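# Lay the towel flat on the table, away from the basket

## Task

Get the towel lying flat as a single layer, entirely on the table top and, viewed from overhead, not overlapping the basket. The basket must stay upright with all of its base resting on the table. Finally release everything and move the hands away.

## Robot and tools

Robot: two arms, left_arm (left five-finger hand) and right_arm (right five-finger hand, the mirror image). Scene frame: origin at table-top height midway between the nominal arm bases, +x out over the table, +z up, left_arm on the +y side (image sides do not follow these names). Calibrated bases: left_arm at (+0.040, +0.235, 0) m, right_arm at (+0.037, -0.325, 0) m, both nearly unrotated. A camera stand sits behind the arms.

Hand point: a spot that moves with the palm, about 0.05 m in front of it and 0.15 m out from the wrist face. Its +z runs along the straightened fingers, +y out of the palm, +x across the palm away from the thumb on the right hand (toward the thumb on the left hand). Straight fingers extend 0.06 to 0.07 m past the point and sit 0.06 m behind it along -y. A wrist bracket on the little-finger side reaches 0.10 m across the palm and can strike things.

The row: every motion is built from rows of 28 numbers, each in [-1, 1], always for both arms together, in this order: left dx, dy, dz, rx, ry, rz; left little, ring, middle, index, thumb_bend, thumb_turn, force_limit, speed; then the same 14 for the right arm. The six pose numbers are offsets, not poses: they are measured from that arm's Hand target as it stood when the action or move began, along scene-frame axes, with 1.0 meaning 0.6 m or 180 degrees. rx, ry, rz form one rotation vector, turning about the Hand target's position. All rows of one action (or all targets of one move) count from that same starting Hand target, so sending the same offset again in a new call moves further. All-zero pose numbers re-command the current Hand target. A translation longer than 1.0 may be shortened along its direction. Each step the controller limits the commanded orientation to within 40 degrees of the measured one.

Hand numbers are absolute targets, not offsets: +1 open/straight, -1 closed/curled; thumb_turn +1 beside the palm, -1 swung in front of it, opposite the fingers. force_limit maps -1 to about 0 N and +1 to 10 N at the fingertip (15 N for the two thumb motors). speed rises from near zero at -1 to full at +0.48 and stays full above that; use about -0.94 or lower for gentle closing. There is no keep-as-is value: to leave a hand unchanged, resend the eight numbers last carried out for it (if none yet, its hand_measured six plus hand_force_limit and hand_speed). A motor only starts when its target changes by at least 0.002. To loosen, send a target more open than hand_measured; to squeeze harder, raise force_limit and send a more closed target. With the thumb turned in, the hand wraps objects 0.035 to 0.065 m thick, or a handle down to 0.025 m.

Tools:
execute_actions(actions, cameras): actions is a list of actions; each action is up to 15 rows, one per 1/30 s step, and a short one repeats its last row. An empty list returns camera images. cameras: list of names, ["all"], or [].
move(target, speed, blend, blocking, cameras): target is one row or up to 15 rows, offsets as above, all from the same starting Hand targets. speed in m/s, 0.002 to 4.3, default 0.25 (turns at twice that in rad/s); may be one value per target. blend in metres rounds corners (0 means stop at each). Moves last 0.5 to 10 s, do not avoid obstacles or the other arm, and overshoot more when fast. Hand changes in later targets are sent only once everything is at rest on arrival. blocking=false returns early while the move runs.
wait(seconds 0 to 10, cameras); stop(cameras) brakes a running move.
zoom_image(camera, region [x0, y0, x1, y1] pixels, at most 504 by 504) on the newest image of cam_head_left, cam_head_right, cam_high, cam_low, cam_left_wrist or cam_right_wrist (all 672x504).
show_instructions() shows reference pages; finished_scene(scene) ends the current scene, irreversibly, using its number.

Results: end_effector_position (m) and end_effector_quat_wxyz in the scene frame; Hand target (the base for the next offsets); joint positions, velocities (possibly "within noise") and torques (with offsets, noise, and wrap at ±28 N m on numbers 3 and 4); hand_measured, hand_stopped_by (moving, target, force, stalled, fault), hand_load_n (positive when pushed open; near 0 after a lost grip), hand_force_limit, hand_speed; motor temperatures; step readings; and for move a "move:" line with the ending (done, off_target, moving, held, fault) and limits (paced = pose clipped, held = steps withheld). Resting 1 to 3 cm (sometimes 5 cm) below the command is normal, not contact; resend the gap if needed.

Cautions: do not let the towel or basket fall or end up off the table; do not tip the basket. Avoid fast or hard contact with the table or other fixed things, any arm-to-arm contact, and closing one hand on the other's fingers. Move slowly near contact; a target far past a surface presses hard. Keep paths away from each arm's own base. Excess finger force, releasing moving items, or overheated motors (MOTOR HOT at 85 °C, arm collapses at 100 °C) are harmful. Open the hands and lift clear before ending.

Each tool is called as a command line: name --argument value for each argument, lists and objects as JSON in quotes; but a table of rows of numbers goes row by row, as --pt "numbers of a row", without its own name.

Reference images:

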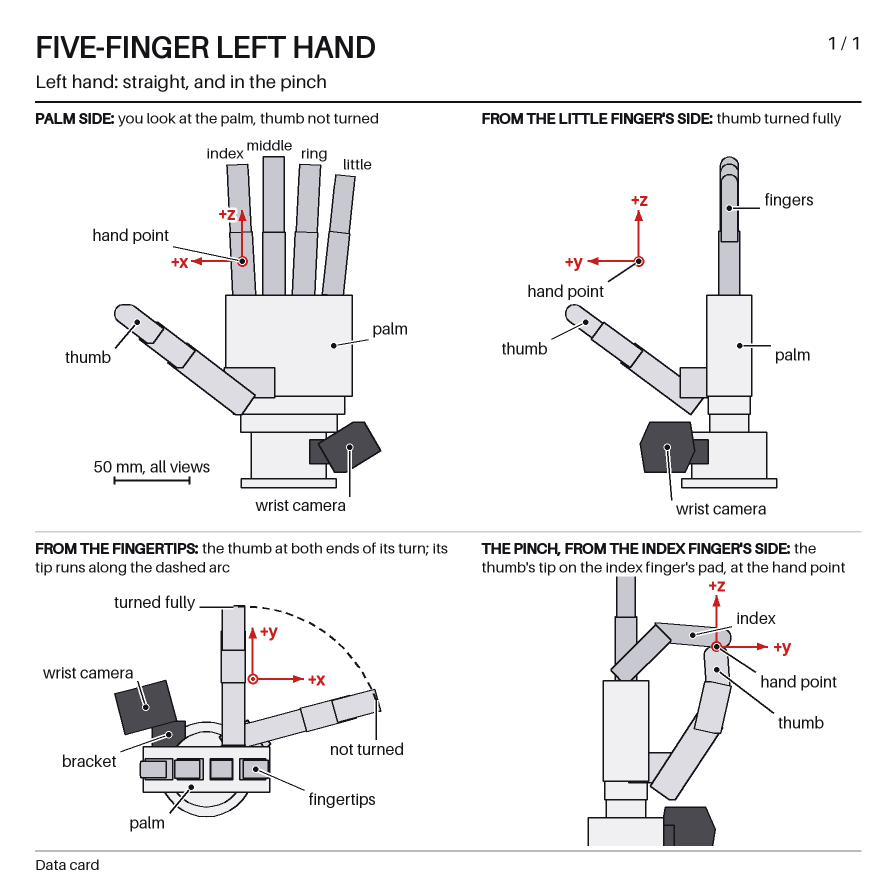

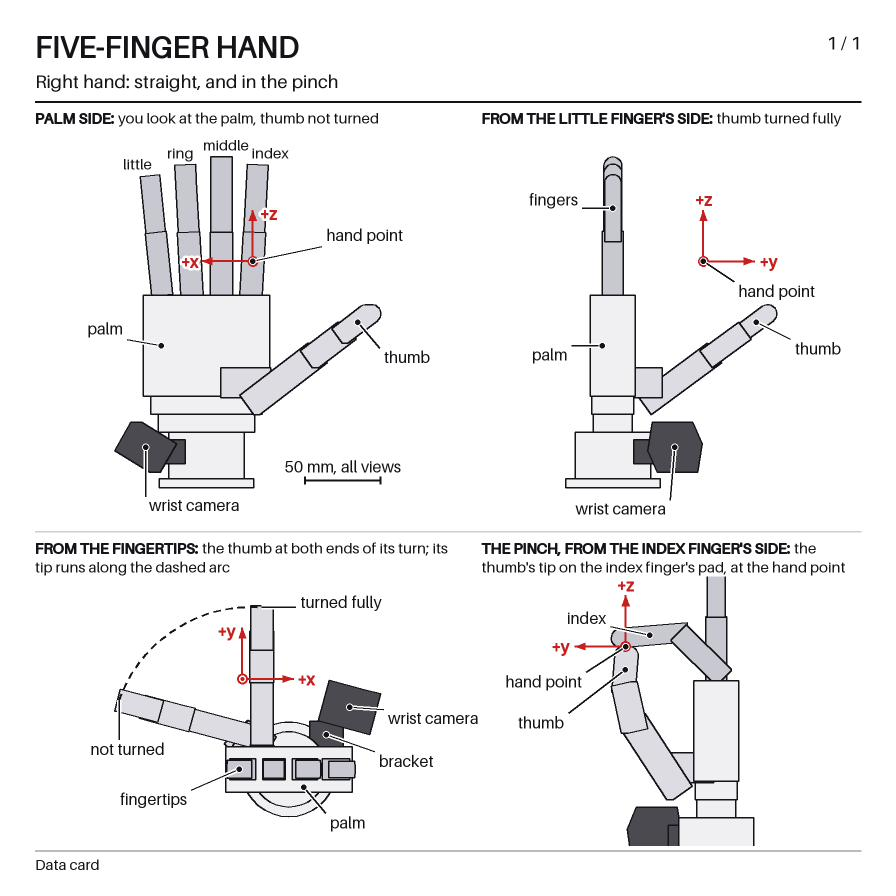

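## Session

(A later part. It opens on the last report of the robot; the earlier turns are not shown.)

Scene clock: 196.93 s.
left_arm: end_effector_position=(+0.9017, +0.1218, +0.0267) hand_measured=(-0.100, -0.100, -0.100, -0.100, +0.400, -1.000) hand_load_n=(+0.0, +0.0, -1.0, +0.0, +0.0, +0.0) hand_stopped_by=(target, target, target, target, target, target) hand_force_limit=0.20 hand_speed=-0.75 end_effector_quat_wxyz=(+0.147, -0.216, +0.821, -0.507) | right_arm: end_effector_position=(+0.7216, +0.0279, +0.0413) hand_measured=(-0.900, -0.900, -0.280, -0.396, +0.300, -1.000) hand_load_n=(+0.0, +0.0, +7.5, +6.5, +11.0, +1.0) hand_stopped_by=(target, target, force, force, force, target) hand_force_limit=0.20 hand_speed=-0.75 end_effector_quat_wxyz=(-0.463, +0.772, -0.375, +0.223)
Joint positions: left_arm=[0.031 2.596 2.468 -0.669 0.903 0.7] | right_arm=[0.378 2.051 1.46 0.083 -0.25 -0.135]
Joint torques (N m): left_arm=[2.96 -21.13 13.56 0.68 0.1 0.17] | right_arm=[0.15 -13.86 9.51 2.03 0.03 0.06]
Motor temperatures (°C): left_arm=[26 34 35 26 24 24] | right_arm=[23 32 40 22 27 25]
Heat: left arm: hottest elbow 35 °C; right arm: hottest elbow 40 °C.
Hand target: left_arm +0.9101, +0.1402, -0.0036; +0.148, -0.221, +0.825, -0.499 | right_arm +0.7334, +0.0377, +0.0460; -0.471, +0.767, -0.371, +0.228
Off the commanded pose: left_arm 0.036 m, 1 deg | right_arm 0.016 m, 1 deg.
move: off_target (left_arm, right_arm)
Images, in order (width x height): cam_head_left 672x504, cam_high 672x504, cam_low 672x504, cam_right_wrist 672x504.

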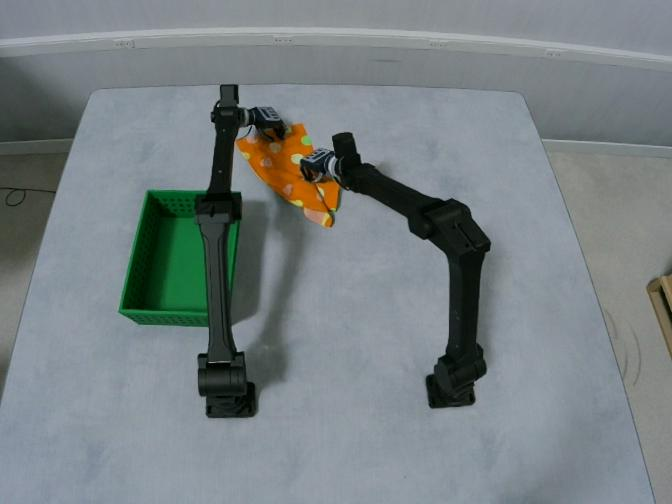

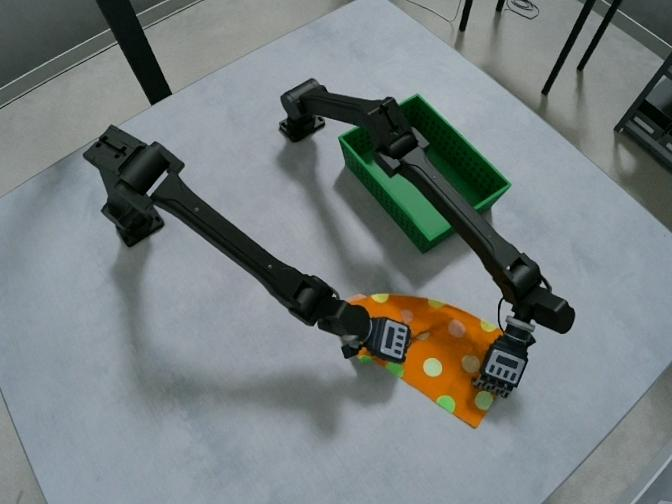

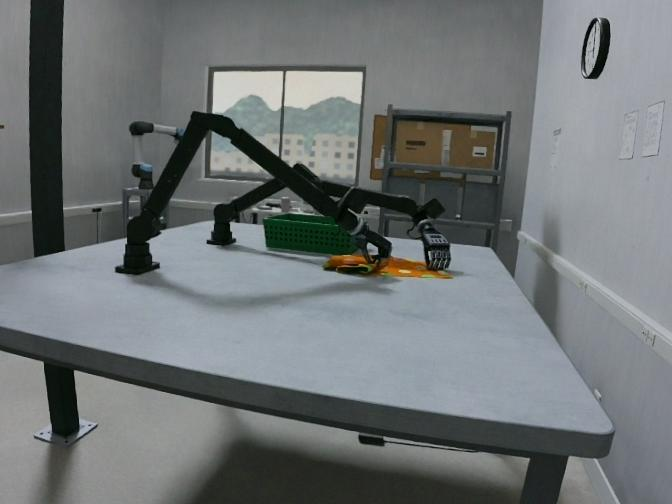

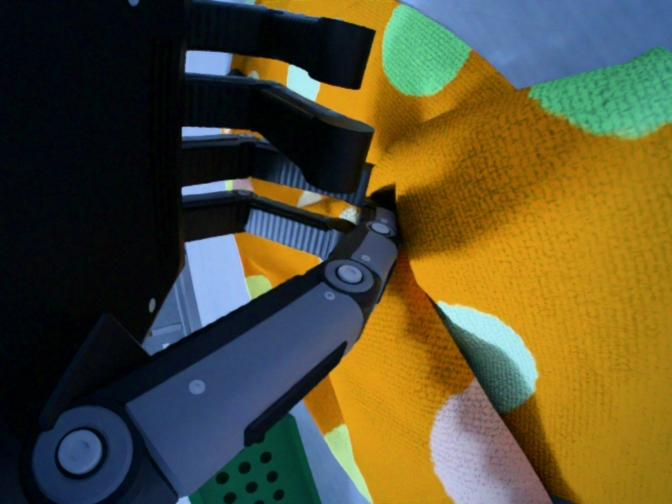

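move --pt "0 0 0 0 0 0 -0.1 -0.1 -0.1 -0.1 0.4 -1 0.2 -0.75 0 0 0 0 0 0 -0.9 -0.9 0.6 0.6 0.8 -1 0.2 0" --pt "0 0 0 0 0 0 -0.1 -0.1 -0.1 -0.1 0.4 -1 0.2 -0.75 0 0 0.1 0 0 0 -0.9 -0.9 0.6 0.6 0.8 -1 0.2 0" --pt "0 0 0 0 0 0 -0.1 -0.1 -0.1 -0.1 0.4 -1 0.2 -0.75 -0.2 -0.3 0.2 0 0 0 -0.9 -0.9 0.6 0.6 0.8 -1 0.2 0" --speed '[0.1,0.1,0.3]' --cameras '["all"]'

zoom_image --camera "cam_head_left" --region '[220, 80, 370, 240]'

zoom_image --camera "cam_high" --region '[280, 260, 510, 430]'

zoom_image --camera "cam_low" --region '[300, 230, 470, 290]'

Scene clock: 202.47 s.
left_arm: end_effector_position=(+0.9047, +0.1244, +0.0269) hand_measured=(-0.100, -0.100, -0.100, -0.100, +0.400, -1.000) hand_load_n=(+0.0, +0.0, -0.5, +0.0, +0.0, +0.0) hand_stopped_by=(target, target, target, target, target, target) hand_force_limit=0.20 hand_speed=-0.75 end_effector_quat_wxyz=(+0.152, -0.211, +0.822, -0.506) | right_arm: end_effector_position=(+0.6130, -0.1401, +0.1557) hand_measured=(-0.900, -0.900, +0.600, +0.600, +0.800, -1.000) hand_load_n=(+0.0, +0.0, +0.0, +0.0, +0.0, +0.0) hand_stopped_by=(target, target, target, target, target, target) hand_force_limit=0.20 hand_speed=0.00 end_effector_quat_wxyz=(-0.469, +0.768, -0.378, +0.221)
Joint positions: left_arm=[0.034 2.604 2.484 -0.673 0.903 0.713] | right_arm=[0.136 1.557 1.087 -0.075 -0.464 -0.248]
Joint torques (N m): left_arm=[2.78 -21.07 13.31 0.61 0.14 0.16] | right_arm=[-0.56 -11.34 7.47 1.48 -0.21 -0.11]
Heat: left arm: hottest elbow 36 °C; right arm: hottest elbow 40 °C.
Hand target: left_arm +0.9102, +0.1402, -0.0036; +0.149, -0.221, +0.825, -0.499 | right_arm +0.6134, -0.1423, +0.1662; -0.471, +0.767, -0.371, +0.228
Off the commanded pose: left_arm 0.035 m, 2 deg | right_arm 0.011 m, 1 deg.
move: off_target (left_arm, right_arm)

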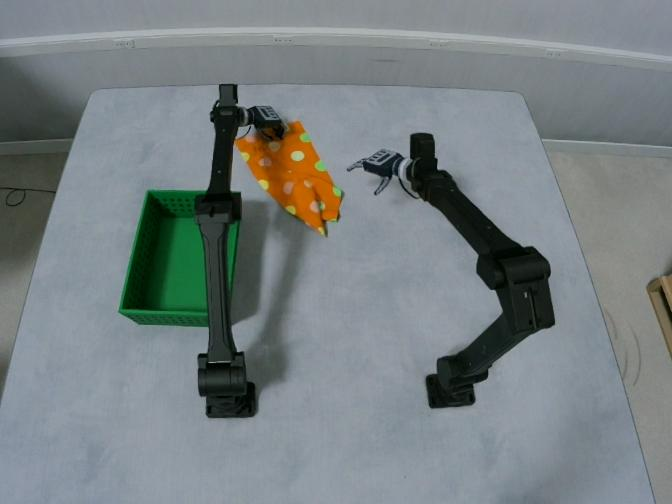

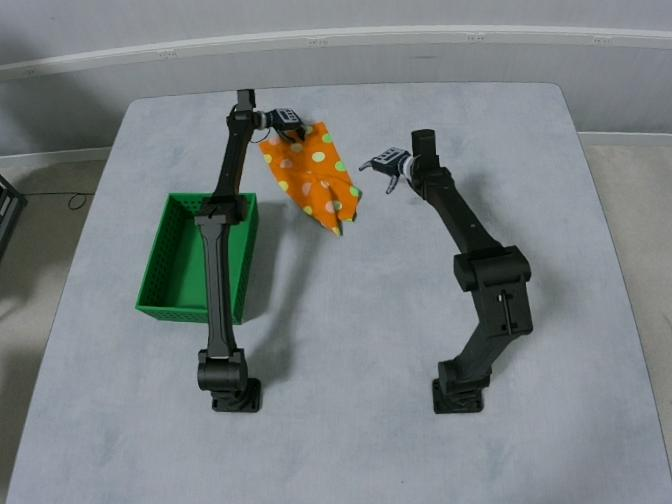

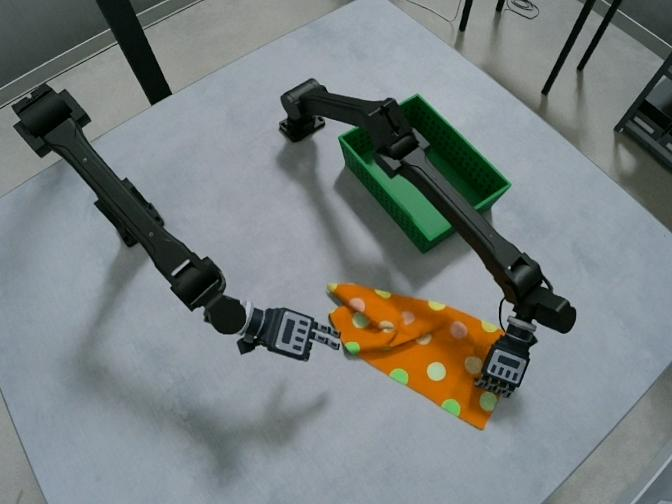

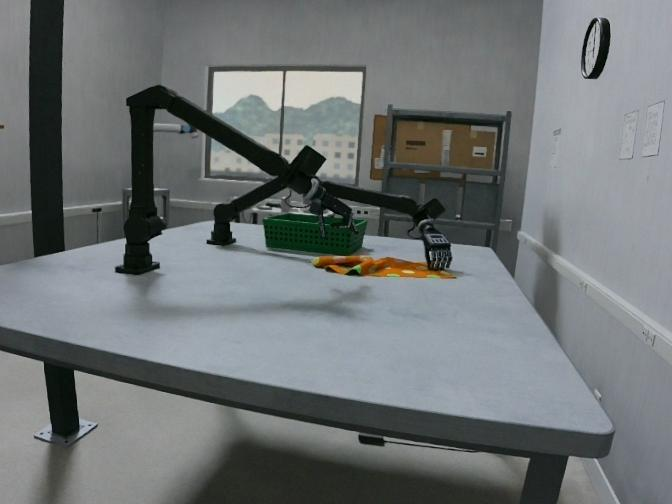

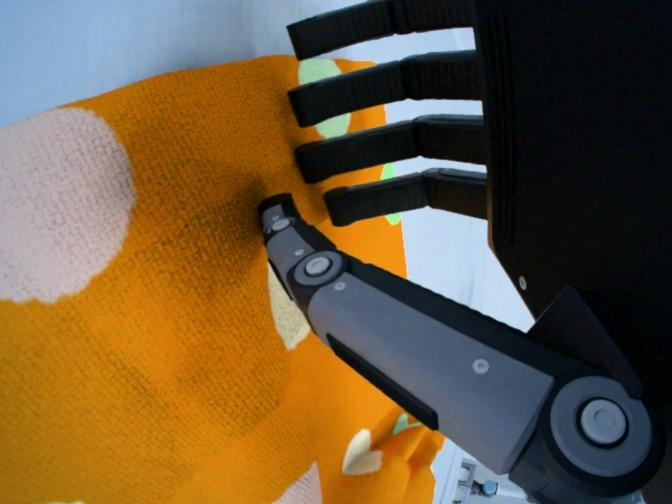

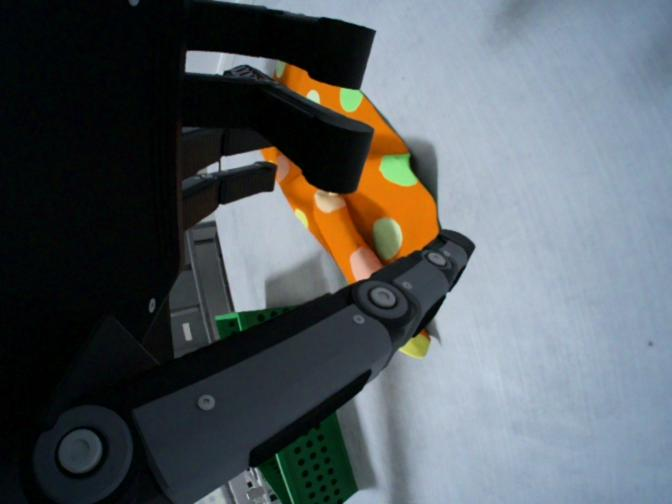

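Scaled by 3.150 from the camera's 672x504 image, which has a finer 960x720 frame.

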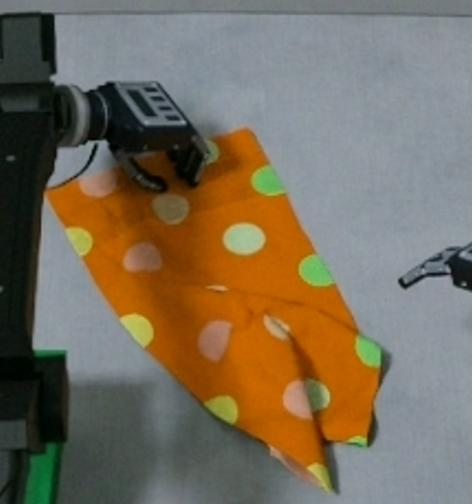

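Scaled by 2.191 from the camera's 672x504 image, which has a finer 960x720 frame.

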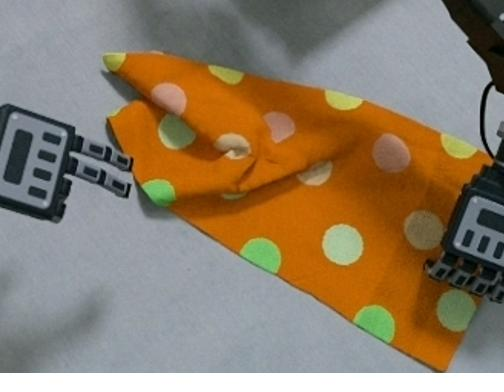

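Scaled by 2.965 from the camera's 672x504 image, which has a finer 960x720 frame.

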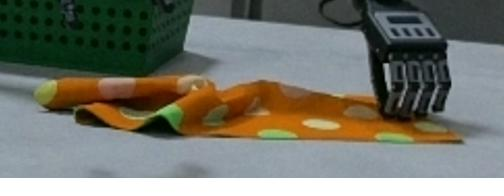

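move --pt "0 0 0.15 0 0 0.044 -0.1 -0.1 -0.1 -0.1 0.4 -1 0.2 -0.75 0 -0.2 0 0 0 0 -0.1 -0.1 -0.1 -0.1 0.4 -1 0.2 -0.5" --pt "-0.72 -0.25 0.18 0 0 0.044 -0.1 -0.1 -0.1 -0.1 0.4 -1 0.2 -0.75 0 -0.2 0 0 0 0 -0.1 -0.1 -0.1 -0.1 0.4 -1 0.2 -0.5" --speed 0.3 --blend 0.03 --cameras '["all"]'

zoom_image --camera "cam_high" --region '[280, 260, 510, 430]'

zoom_image --camera "cam_head_left" --region '[200, 80, 380, 270]'

Scene clock: 213.87 s.
left_arm: end_effector_position=(+0.4795, -0.0064, +0.1018) hand_measured=(-0.100, -0.100, -0.100, -0.100, +0.400, -1.000) hand_load_n=(+0.0, +0.0, +0.0, +0.0, +0.0, +0.0) hand_stopped_by=(target, target, target, target, target, target) hand_force_limit=0.20 hand_speed=-0.75 end_effector_quat_wxyz=(+0.180, -0.279, +0.810, -0.483) | right_arm: end_effector_position=(+0.6056, -0.2642, +0.1462) hand_measured=(-0.100, -0.100, -0.100, -0.100, +0.400, -1.000) hand_load_n=(+0.0, +0.0, -0.5, +0.0, +0.0, +0.0) hand_stopped_by=(target, target, target, target, target, target) hand_force_limit=0.20 hand_speed=-0.50 end_effector_quat_wxyz=(-0.466, +0.767, -0.386, +0.214)
Joint positions: left_arm=[-0.297 1.386 0.744 0.074 0.513 0.329] | right_arm=[-0.12 1.552 1.077 -0.177 -0.673 -0.409]
Joint velocities: left_arm=[-0.044 -0.005 0.012 -0.017 -0.095 0.066] | right_arm=[within noise]
Joint torques (N m): left_arm=[0.03 -9.7 8.2 1.87 0.05 -0.09] | right_arm=[0.21 -10.99 8.88 1.32 -0.32 -0.11]
Heat: left arm: hottest elbow 37 °C; right arm: hottest elbow 38 °C.
Hand target: left_arm +0.4782, -0.0097, +0.1044; +0.182, -0.278, +0.808, -0.487 | right_arm +0.6133, -0.2622, +0.1660; -0.471, +0.767, -0.371, +0.228
Off the commanded pose: left_arm 0.005 m, 1 deg | right_arm 0.022 m, 2 deg.
move: off_target (right_arm)

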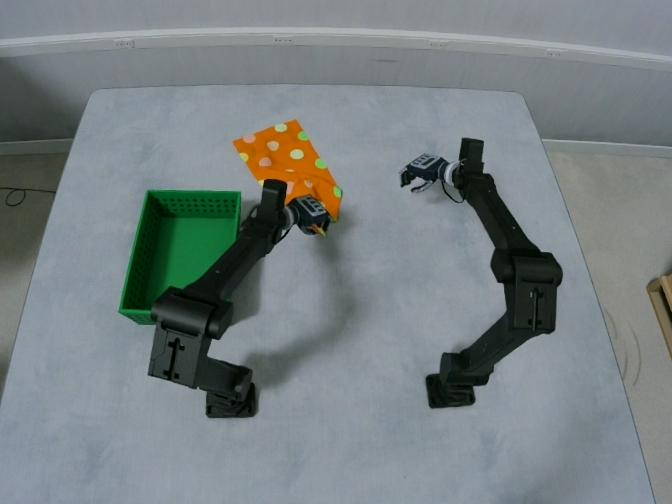

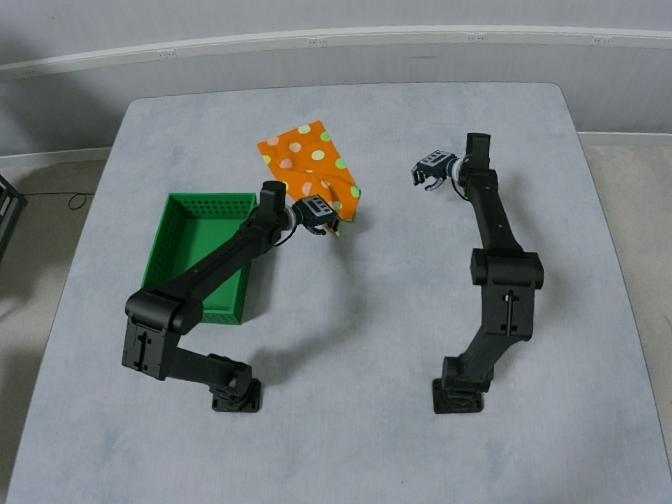

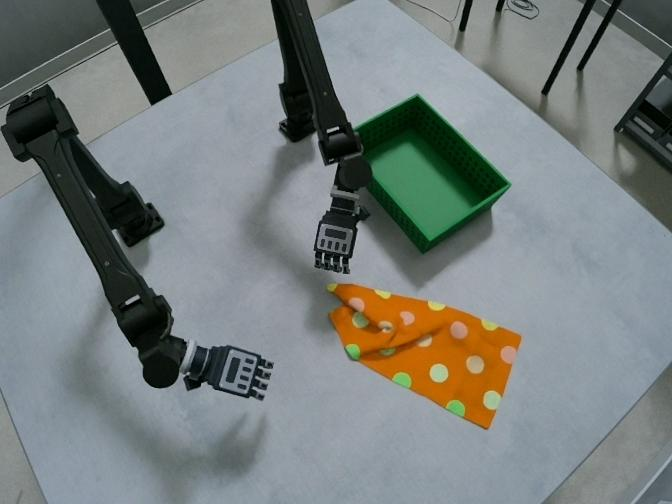

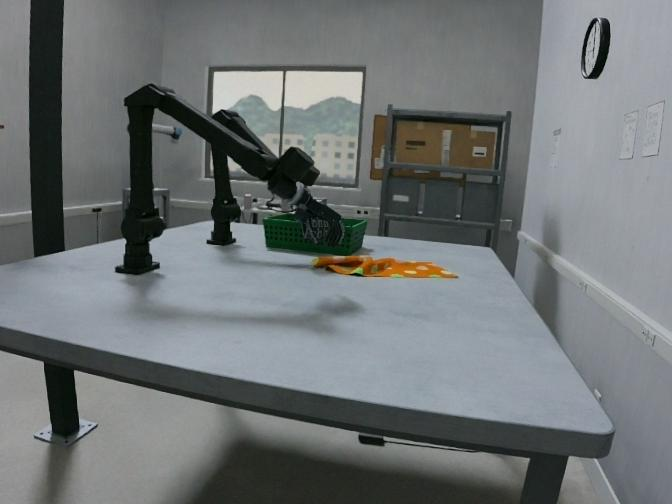

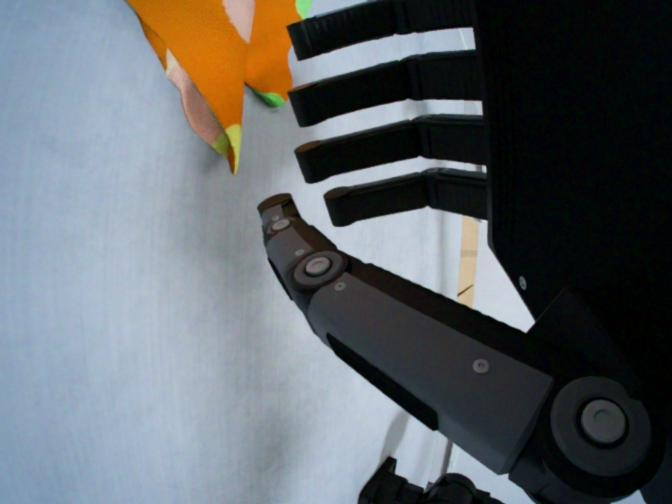

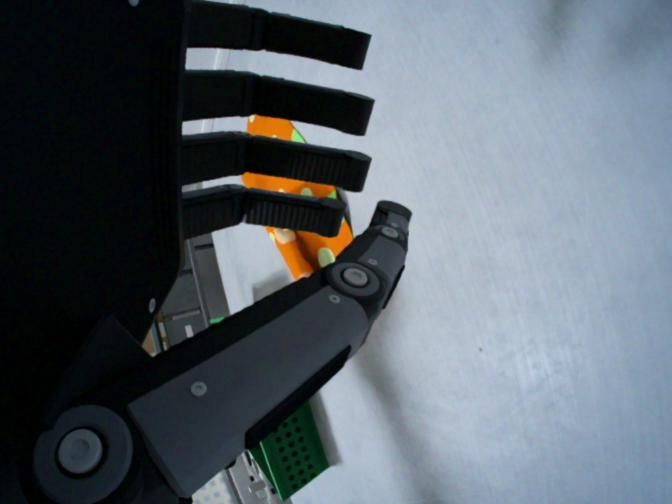

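Scaled by 2.191 from the camera's 672x504 image, which has a finer 960x720 frame.

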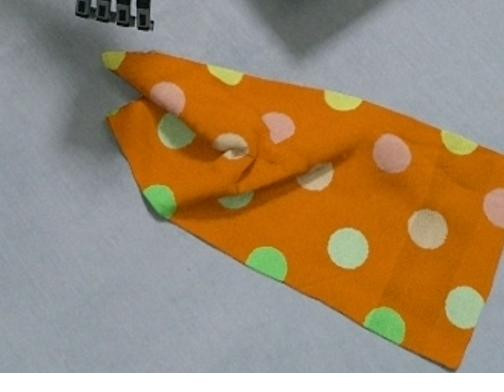

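Scaled by 2.653 from the camera's 672x504 image, which has a finer 960x720 frame.

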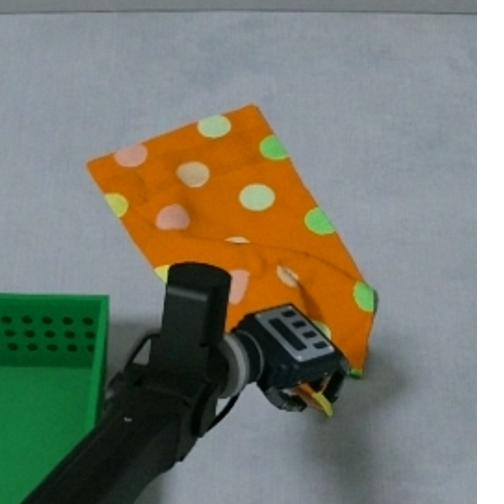

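move --target '[0,0,-0.1,0,0,0, -0.1, -0.1, -0.1, -0.1, 0.4, -1, 0.2, -0.75, 0,0,0,0,0,0, -0.1, -0.1, -0.1, -0.1, 0.4, -1, 0.2, -0.5]' --speed 0.15 --cameras '["cam_high", "cam_left_wrist"]'

zoom_image --camera "cam_high" --region '[280, 230, 480, 380]'

Scene clock: 218.10 s.
left_arm: end_effector_position=(+0.4786, -0.0061, +0.0491) hand_measured=(-0.100, -0.100, -0.100, -0.100, +0.400, -1.000) hand_load_n=(+0.0, +0.0, +0.0, +0.0, +0.0, +0.0) hand_stopped_by=(target, target, target, target, target, target) hand_force_limit=0.20 hand_speed=-0.75 end_effector_quat_wxyz=(+0.186, -0.276, +0.808, -0.487) | right_arm: end_effector_position=(+0.6056, -0.2642, +0.1462) hand_measured=(-0.100, -0.100, -0.100, -0.100, +0.400, -1.000) hand_load_n=(+0.0, +0.0, +0.0, +0.0, +0.0, +0.0) hand_stopped_by=(target, target, target, target, target, target) hand_force_limit=0.20 hand_speed=-0.50 end_effector_quat_wxyz=(-0.466, +0.767, -0.386, +0.214)
Joint positions: left_arm=[-0.297 1.501 0.672 0.277 0.512 0.328] | right_arm=[-0.12 1.552 1.077 -0.177 -0.673 -0.409]
Joint torques (N m): left_arm=[0.91 -8.82 7.57 1.87 0.03 -0.08] | right_arm=[0.15 -10.93 8.9 1.29 -0.33 -0.11]
Heat: left arm: hottest elbow 37 °C; right arm: hottest elbow 38 °C.
Hand target: left_arm +0.4782, -0.0097, +0.0444; +0.182, -0.278, +0.808, -0.487 | right_arm +0.6133, -0.2622, +0.1660; -0.471, +0.767, -0.371, +0.228
Off the commanded pose: left_arm 0.006 m, 0 deg | right_arm 0.021 m, 2 deg.
move: off_target (right_arm)
Images, in order (width x height): cam_high 672x504, cam_left_wrist 672x504.

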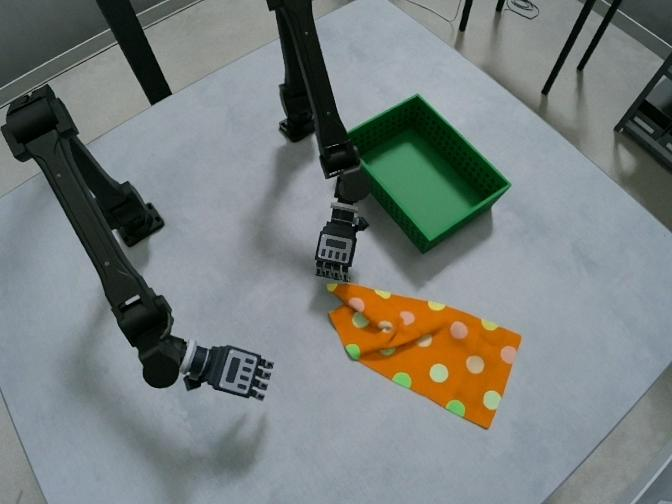

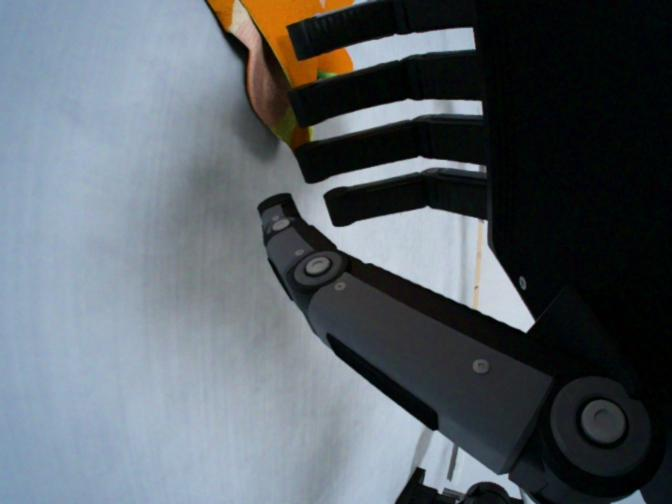

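Scaled by 2.520 from the camera's 672x504 image, which has a finer 960x720 frame.

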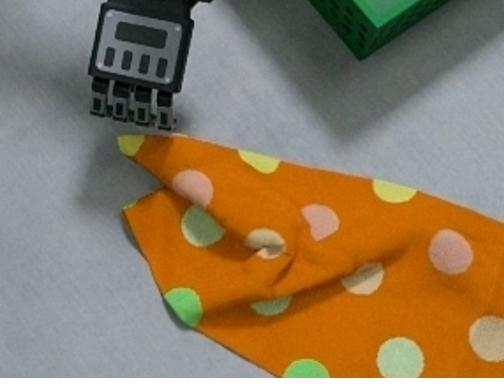

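move --pt "0.083 0.045 0.01 0 0 0 -0.1 -0.1 -0.1 -0.1 0.4 -1 0.2 -0.75 0 0 0 0 0 0 -0.1 -0.1 -0.1 -0.1 0.4 -1 0.2 -0.5" --pt "0.083 0.045 -0.075 0 0 0 -0.1 -0.1 -0.1 -0.1 0.4 -1 0.2 -0.75 0 0 0 0 0 0 -0.1 -0.1 -0.1 -0.1 0.4 -1 0.2 -0.5" --speed '[0.15,0.06]' --cameras '["cam_high", "cam_left_wrist", "cam_low"]'

zoom_image --camera "cam_high" --region '[280, 230, 480, 380]'

zoom_image --camera "cam_low" --region '[300, 220, 470, 290]'

Scene clock: 222.80 s.
left_arm: end_effector_position=(+0.5285, +0.0141, +0.0177) hand_measured=(-0.100, -0.100, -0.100, -0.100, +0.400, -1.000) hand_load_n=(+0.0, +0.0, -1.5, +0.0, +0.0, +0.0) hand_stopped_by=(target, target, target, target, target, target) hand_force_limit=0.20 hand_speed=-0.75 end_effector_quat_wxyz=(+0.190, -0.272, +0.803, -0.496) | right_arm: end_effector_position=(+0.6056, -0.2642, +0.1462) hand_measured=(-0.100, -0.100, -0.100, -0.100, +0.400, -1.000) hand_load_n=(+0.0, +0.0, +0.0, +0.0, +0.0, +0.0) hand_stopped_by=(target, target, target, target, target, target) hand_force_limit=0.20 hand_speed=-0.50 end_effector_quat_wxyz=(-0.466, +0.767, -0.386, +0.214)
Joint positions: left_arm=[-0.214 1.677 0.76 0.364 0.59 0.37] | right_arm=[-0.12 1.552 1.077 -0.177 -0.673 -0.409]
Joint torques (N m): left_arm=[1.85 -8.7 7.04 1.55 0.13 0.11] | right_arm=[0.09 -10.99 8.91 1.32 -0.32 -0.11]
Heat: left arm: hottest elbow 36 °C; right arm: hottest elbow 39 °C.
Hand target: left_arm +0.5278, +0.0172, -0.0007; +0.182, -0.278, +0.808, -0.487 | right_arm +0.6133, -0.2622, +0.1660; -0.471, +0.767, -0.371, +0.228
Off the commanded pose: left_arm 0.019 m, 2 deg | right_arm 0.021 m, 2 deg.
move: off_target (left_arm, right_arm)
Images, in order (width x height): cam_high 672x504, cam_low 672x504, cam_left_wrist 672x504.

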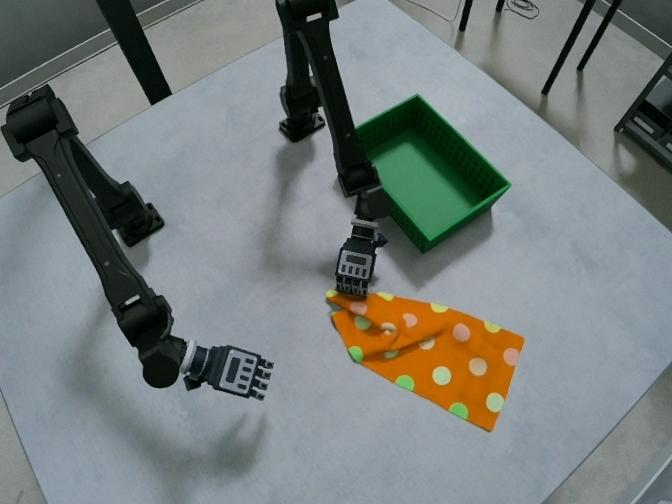

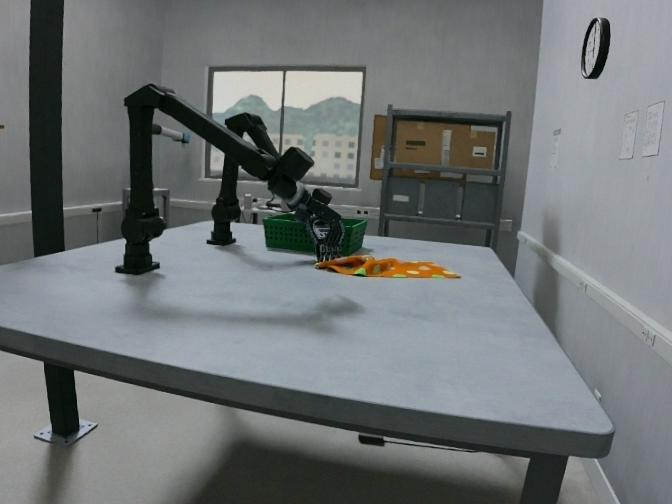

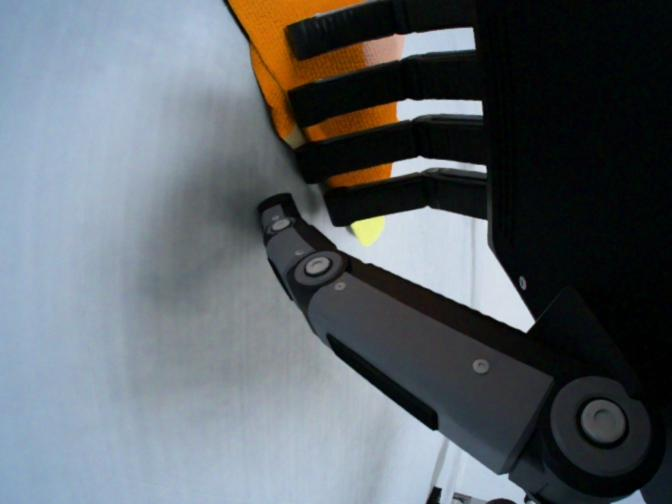

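Scaled by 2.520 from the camera's 672x504 image, which has a finer 960x720 frame.

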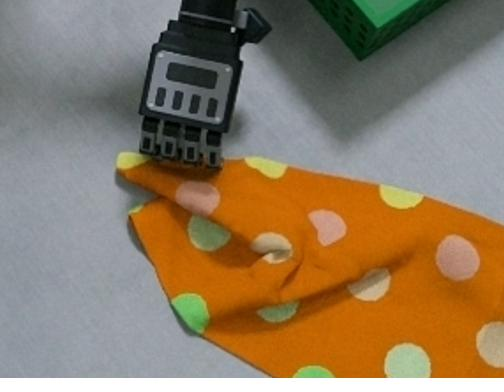

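Scaled by 2.965 from the camera's 672x504 image, which has a finer 960x720 frame.

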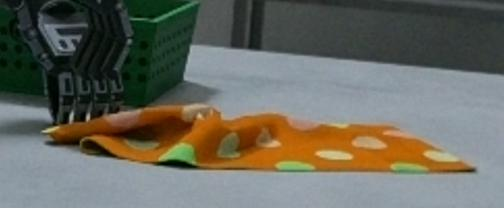

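move --target '[-0.16,0.175,-0.005,0,0,0, -0.1, -0.1, -0.1, -0.1, 0.4, -1, 0.2, -0.75, 0,0,0,0,0,0, -0.1, -0.1, -0.1, -0.1, 0.4, -1, 0.2, -0.5]' --speed '[0.1]' --cameras '["cam_high", "cam_left_wrist", "cam_low"]'

zoom_image --camera "cam_high" --region '[280, 230, 480, 380]'

zoom_image --camera "cam_low" --region '[300, 220, 470, 290]'

Scene clock: 225.70 s.
left_arm: end_effector_position=(+0.4459, +0.1117, +0.0139) hand_measured=(-0.100, -0.100, -0.100, -0.100, +0.400, -1.000) hand_load_n=(+0.0, +0.0, +1.5, +0.0, +0.5, +0.0) hand_stopped_by=(target, target, target, target, target, target) hand_force_limit=0.20 hand_speed=-0.75 end_effector_quat_wxyz=(+0.197, -0.257, +0.803, -0.501) | right_arm: end_effector_position=(+0.6056, -0.2642, +0.1462) hand_measured=(-0.100, -0.100, -0.100, -0.100, +0.400, -1.000) hand_load_n=(+0.0, +0.0, +0.0, +0.0, +0.0, +0.0) hand_stopped_by=(target, target, target, target, target, target) hand_force_limit=0.20 hand_speed=-0.50 end_effector_quat_wxyz=(-0.466, +0.767, -0.386, +0.214)
Joint positions: left_arm=[0.027 1.49 0.514 0.324 0.805 0.568] | right_arm=[-0.12 1.552 1.077 -0.177 -0.673 -0.409]
Joint torques (N m): left_arm=[3.14 -7.06 4.1 0.34 -0.01 0.12] | right_arm=[0.09 -10.99 8.9 1.31 -0.33 -0.12]
Heat: left arm: hottest elbow 36 °C; right arm: hottest elbow 39 °C.
Hand target: left_arm +0.4321, +0.1222, -0.0035; +0.183, -0.278, +0.808, -0.487 | right_arm +0.6133, -0.2622, +0.1660; -0.471, +0.767, -0.371, +0.228
Off the commanded pose: left_arm 0.025 m, 3 deg | right_arm 0.021 m, 2 deg.
move: off_target (left_arm, right_arm)
Images, in order (width x height): cam_high 672x504, cam_low 672x504, cam_left_wrist 672x504.

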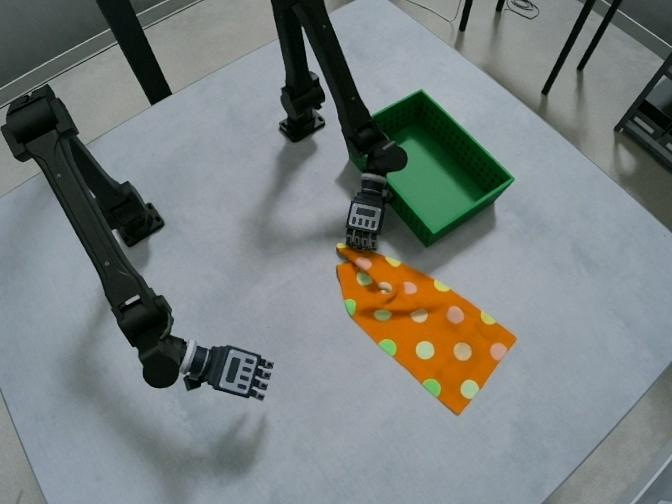

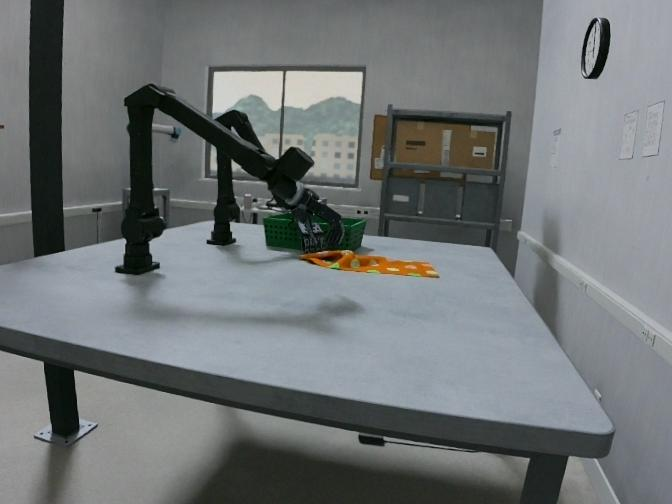

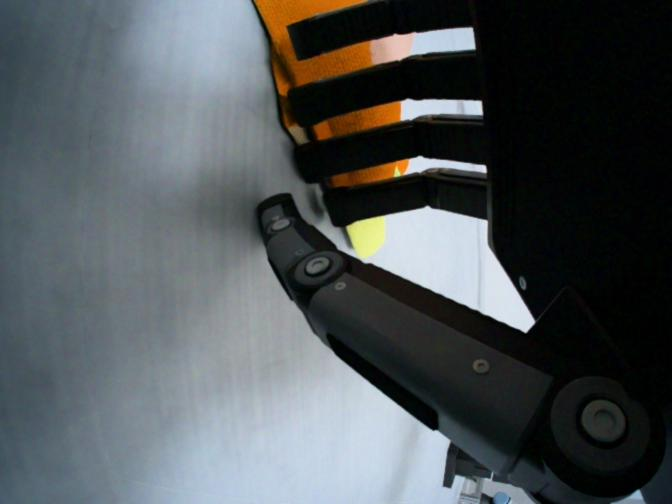

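Scaled by 2.520 from the camera's 672x504 image, which has a finer 960x720 frame.

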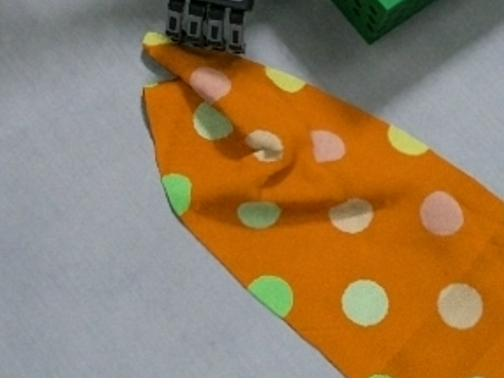

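Scaled by 2.965 from the camera's 672x504 image, which has a finer 960x720 frame.

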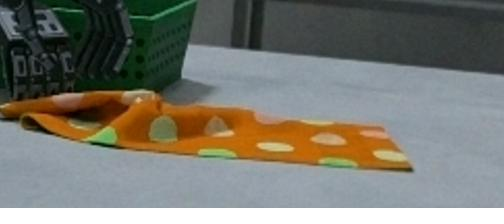

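move --pt "0.02 -0.03 0.1 0 0 0 -0.1 -0.1 -0.1 -0.1 0.4 -1 0.2 -0.75 0 0 0 0 0 0 -0.1 -0.1 -0.1 -0.1 0.4 -1 0.2 -0.5" --pt "0 0.1 0.4 0 0 0 -0.1 -0.1 -0.1 -0.1 0.4 -1 0.2 -0.75 0 0 0 0 0 0 -0.1 -0.1 -0.1 -0.1 0.4 -1 0.2 -0.5" --speed '[0.1,0.2]' --blend 0.02 --cameras '["all"]'

zoom_image --camera "cam_high" --region '[320, 220, 530, 420]'

zoom_image --camera "cam_head_right" --region '[220, 100, 400, 270]'

zoom_image --camera "cam_low" --region '[280, 220, 450, 290]'

Scene clock: 229.57 s.
left_arm: end_effector_position=(+0.4191, +0.1752, +0.2182) hand_measured=(-0.100, -0.100, -0.100, -0.100, +0.400, -1.000) hand_load_n=(+0.0, +0.0, +0.0, +0.0, +0.0, +0.0) hand_stopped_by=(target, target, target, target, target, target) hand_force_limit=0.20 hand_speed=-0.75 end_effector_quat_wxyz=(+0.165, -0.286, +0.809, -0.486) | right_arm: end_effector_position=(+0.6056, -0.2642, +0.1462) hand_measured=(-0.100, -0.100, -0.100, -0.100, +0.400, -1.000) hand_load_n=(+0.0, +0.0, +0.0, +0.0, +0.0, +0.0) hand_stopped_by=(target, target, target, target, target, target) hand_force_limit=0.20 hand_speed=-0.50 end_effector_quat_wxyz=(-0.466, +0.767, -0.386, +0.214)
Joint positions: left_arm=[0.222 1.078 0.879 -0.698 0.922 0.773] | right_arm=[-0.12 1.552 1.077 -0.177 -0.673 -0.409]
Joint torques (N m): left_arm=[2.49 -5.13 14.28 0.46 0.55 0.11] | right_arm=[0.09 -11.05 8.9 1.32 -0.32 -0.12]
Heat: left arm: hottest elbow 35 °C; right arm: hottest elbow 39 °C.
Hand target: left_arm +0.4320, +0.1822, +0.2364; +0.183, -0.278, +0.808, -0.487 | right_arm +0.6133, -0.2622, +0.1660; -0.471, +0.767, -0.371, +0.228
Off the commanded pose: left_arm 0.023 m, 2 deg | right_arm 0.021 m, 2 deg.
move: off_target (left_arm, right_arm)

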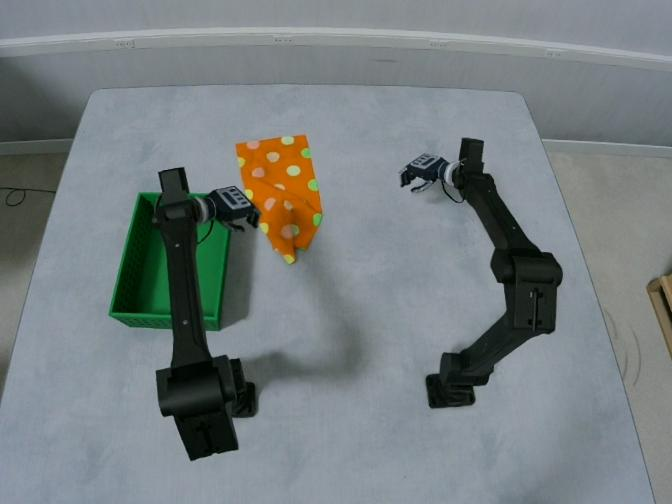

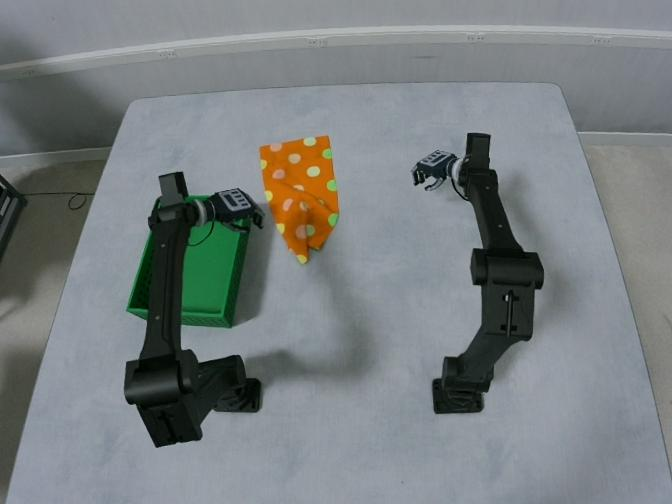

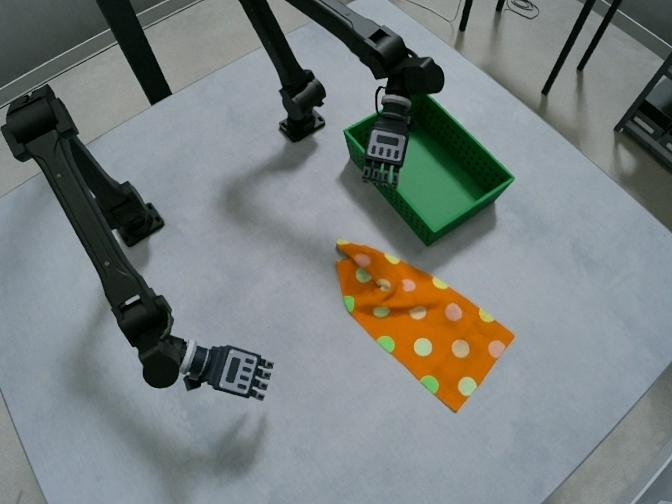

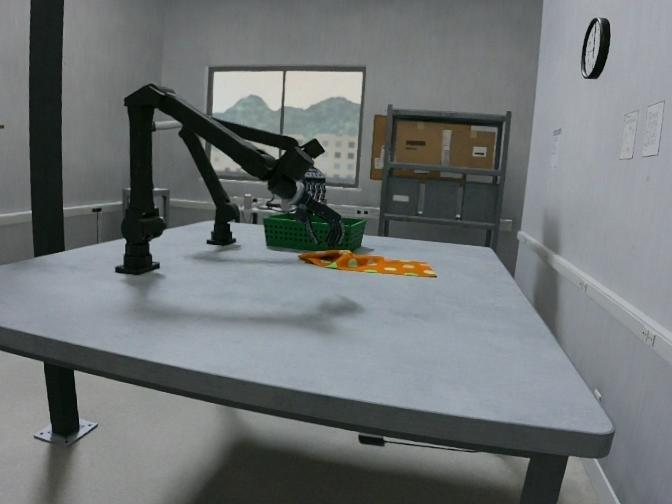

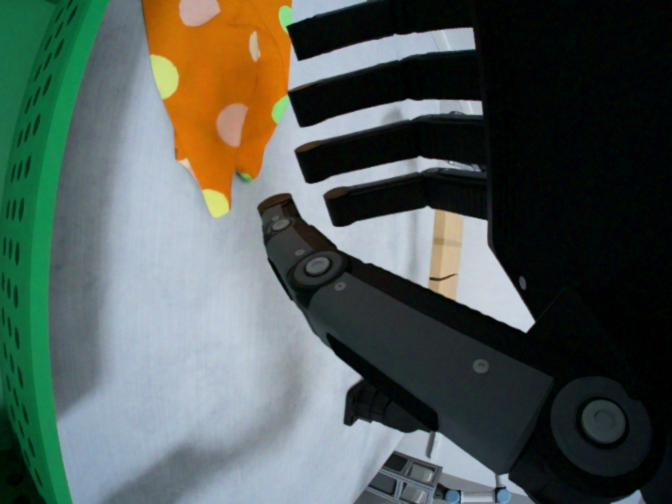

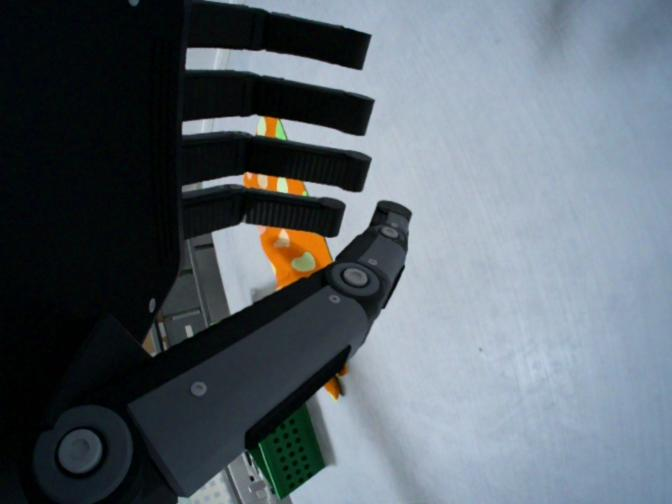

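Scaled by 2.400 from the camera's 672x504 image, which has a finer 960x720 frame.

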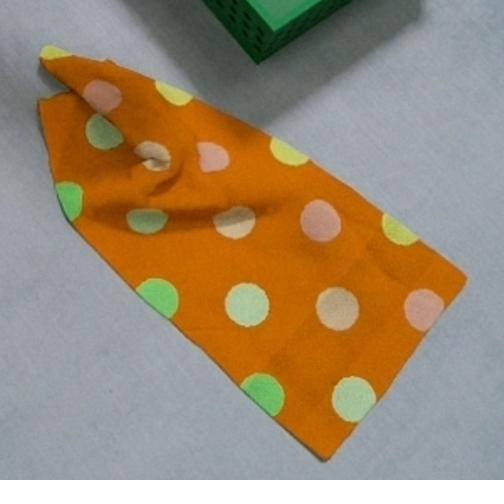

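Scaled by 2.800 from the camera's 672x504 image, which has a finer 960x720 frame.

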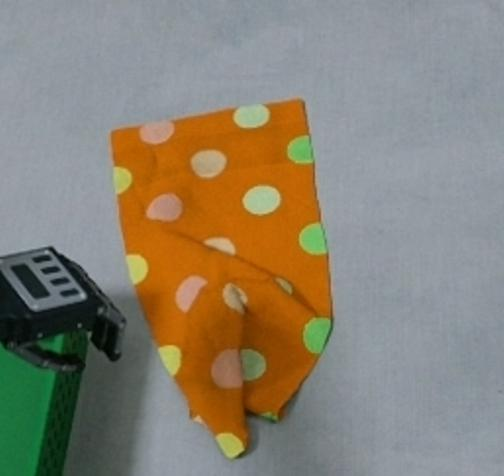

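Scaled by 2.965 from the camera's 672x504 image, which has a finer 960x720 frame.

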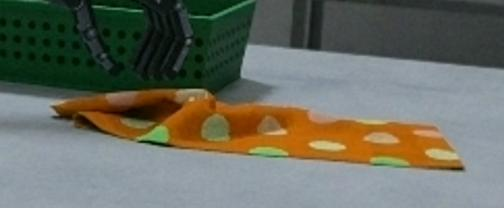

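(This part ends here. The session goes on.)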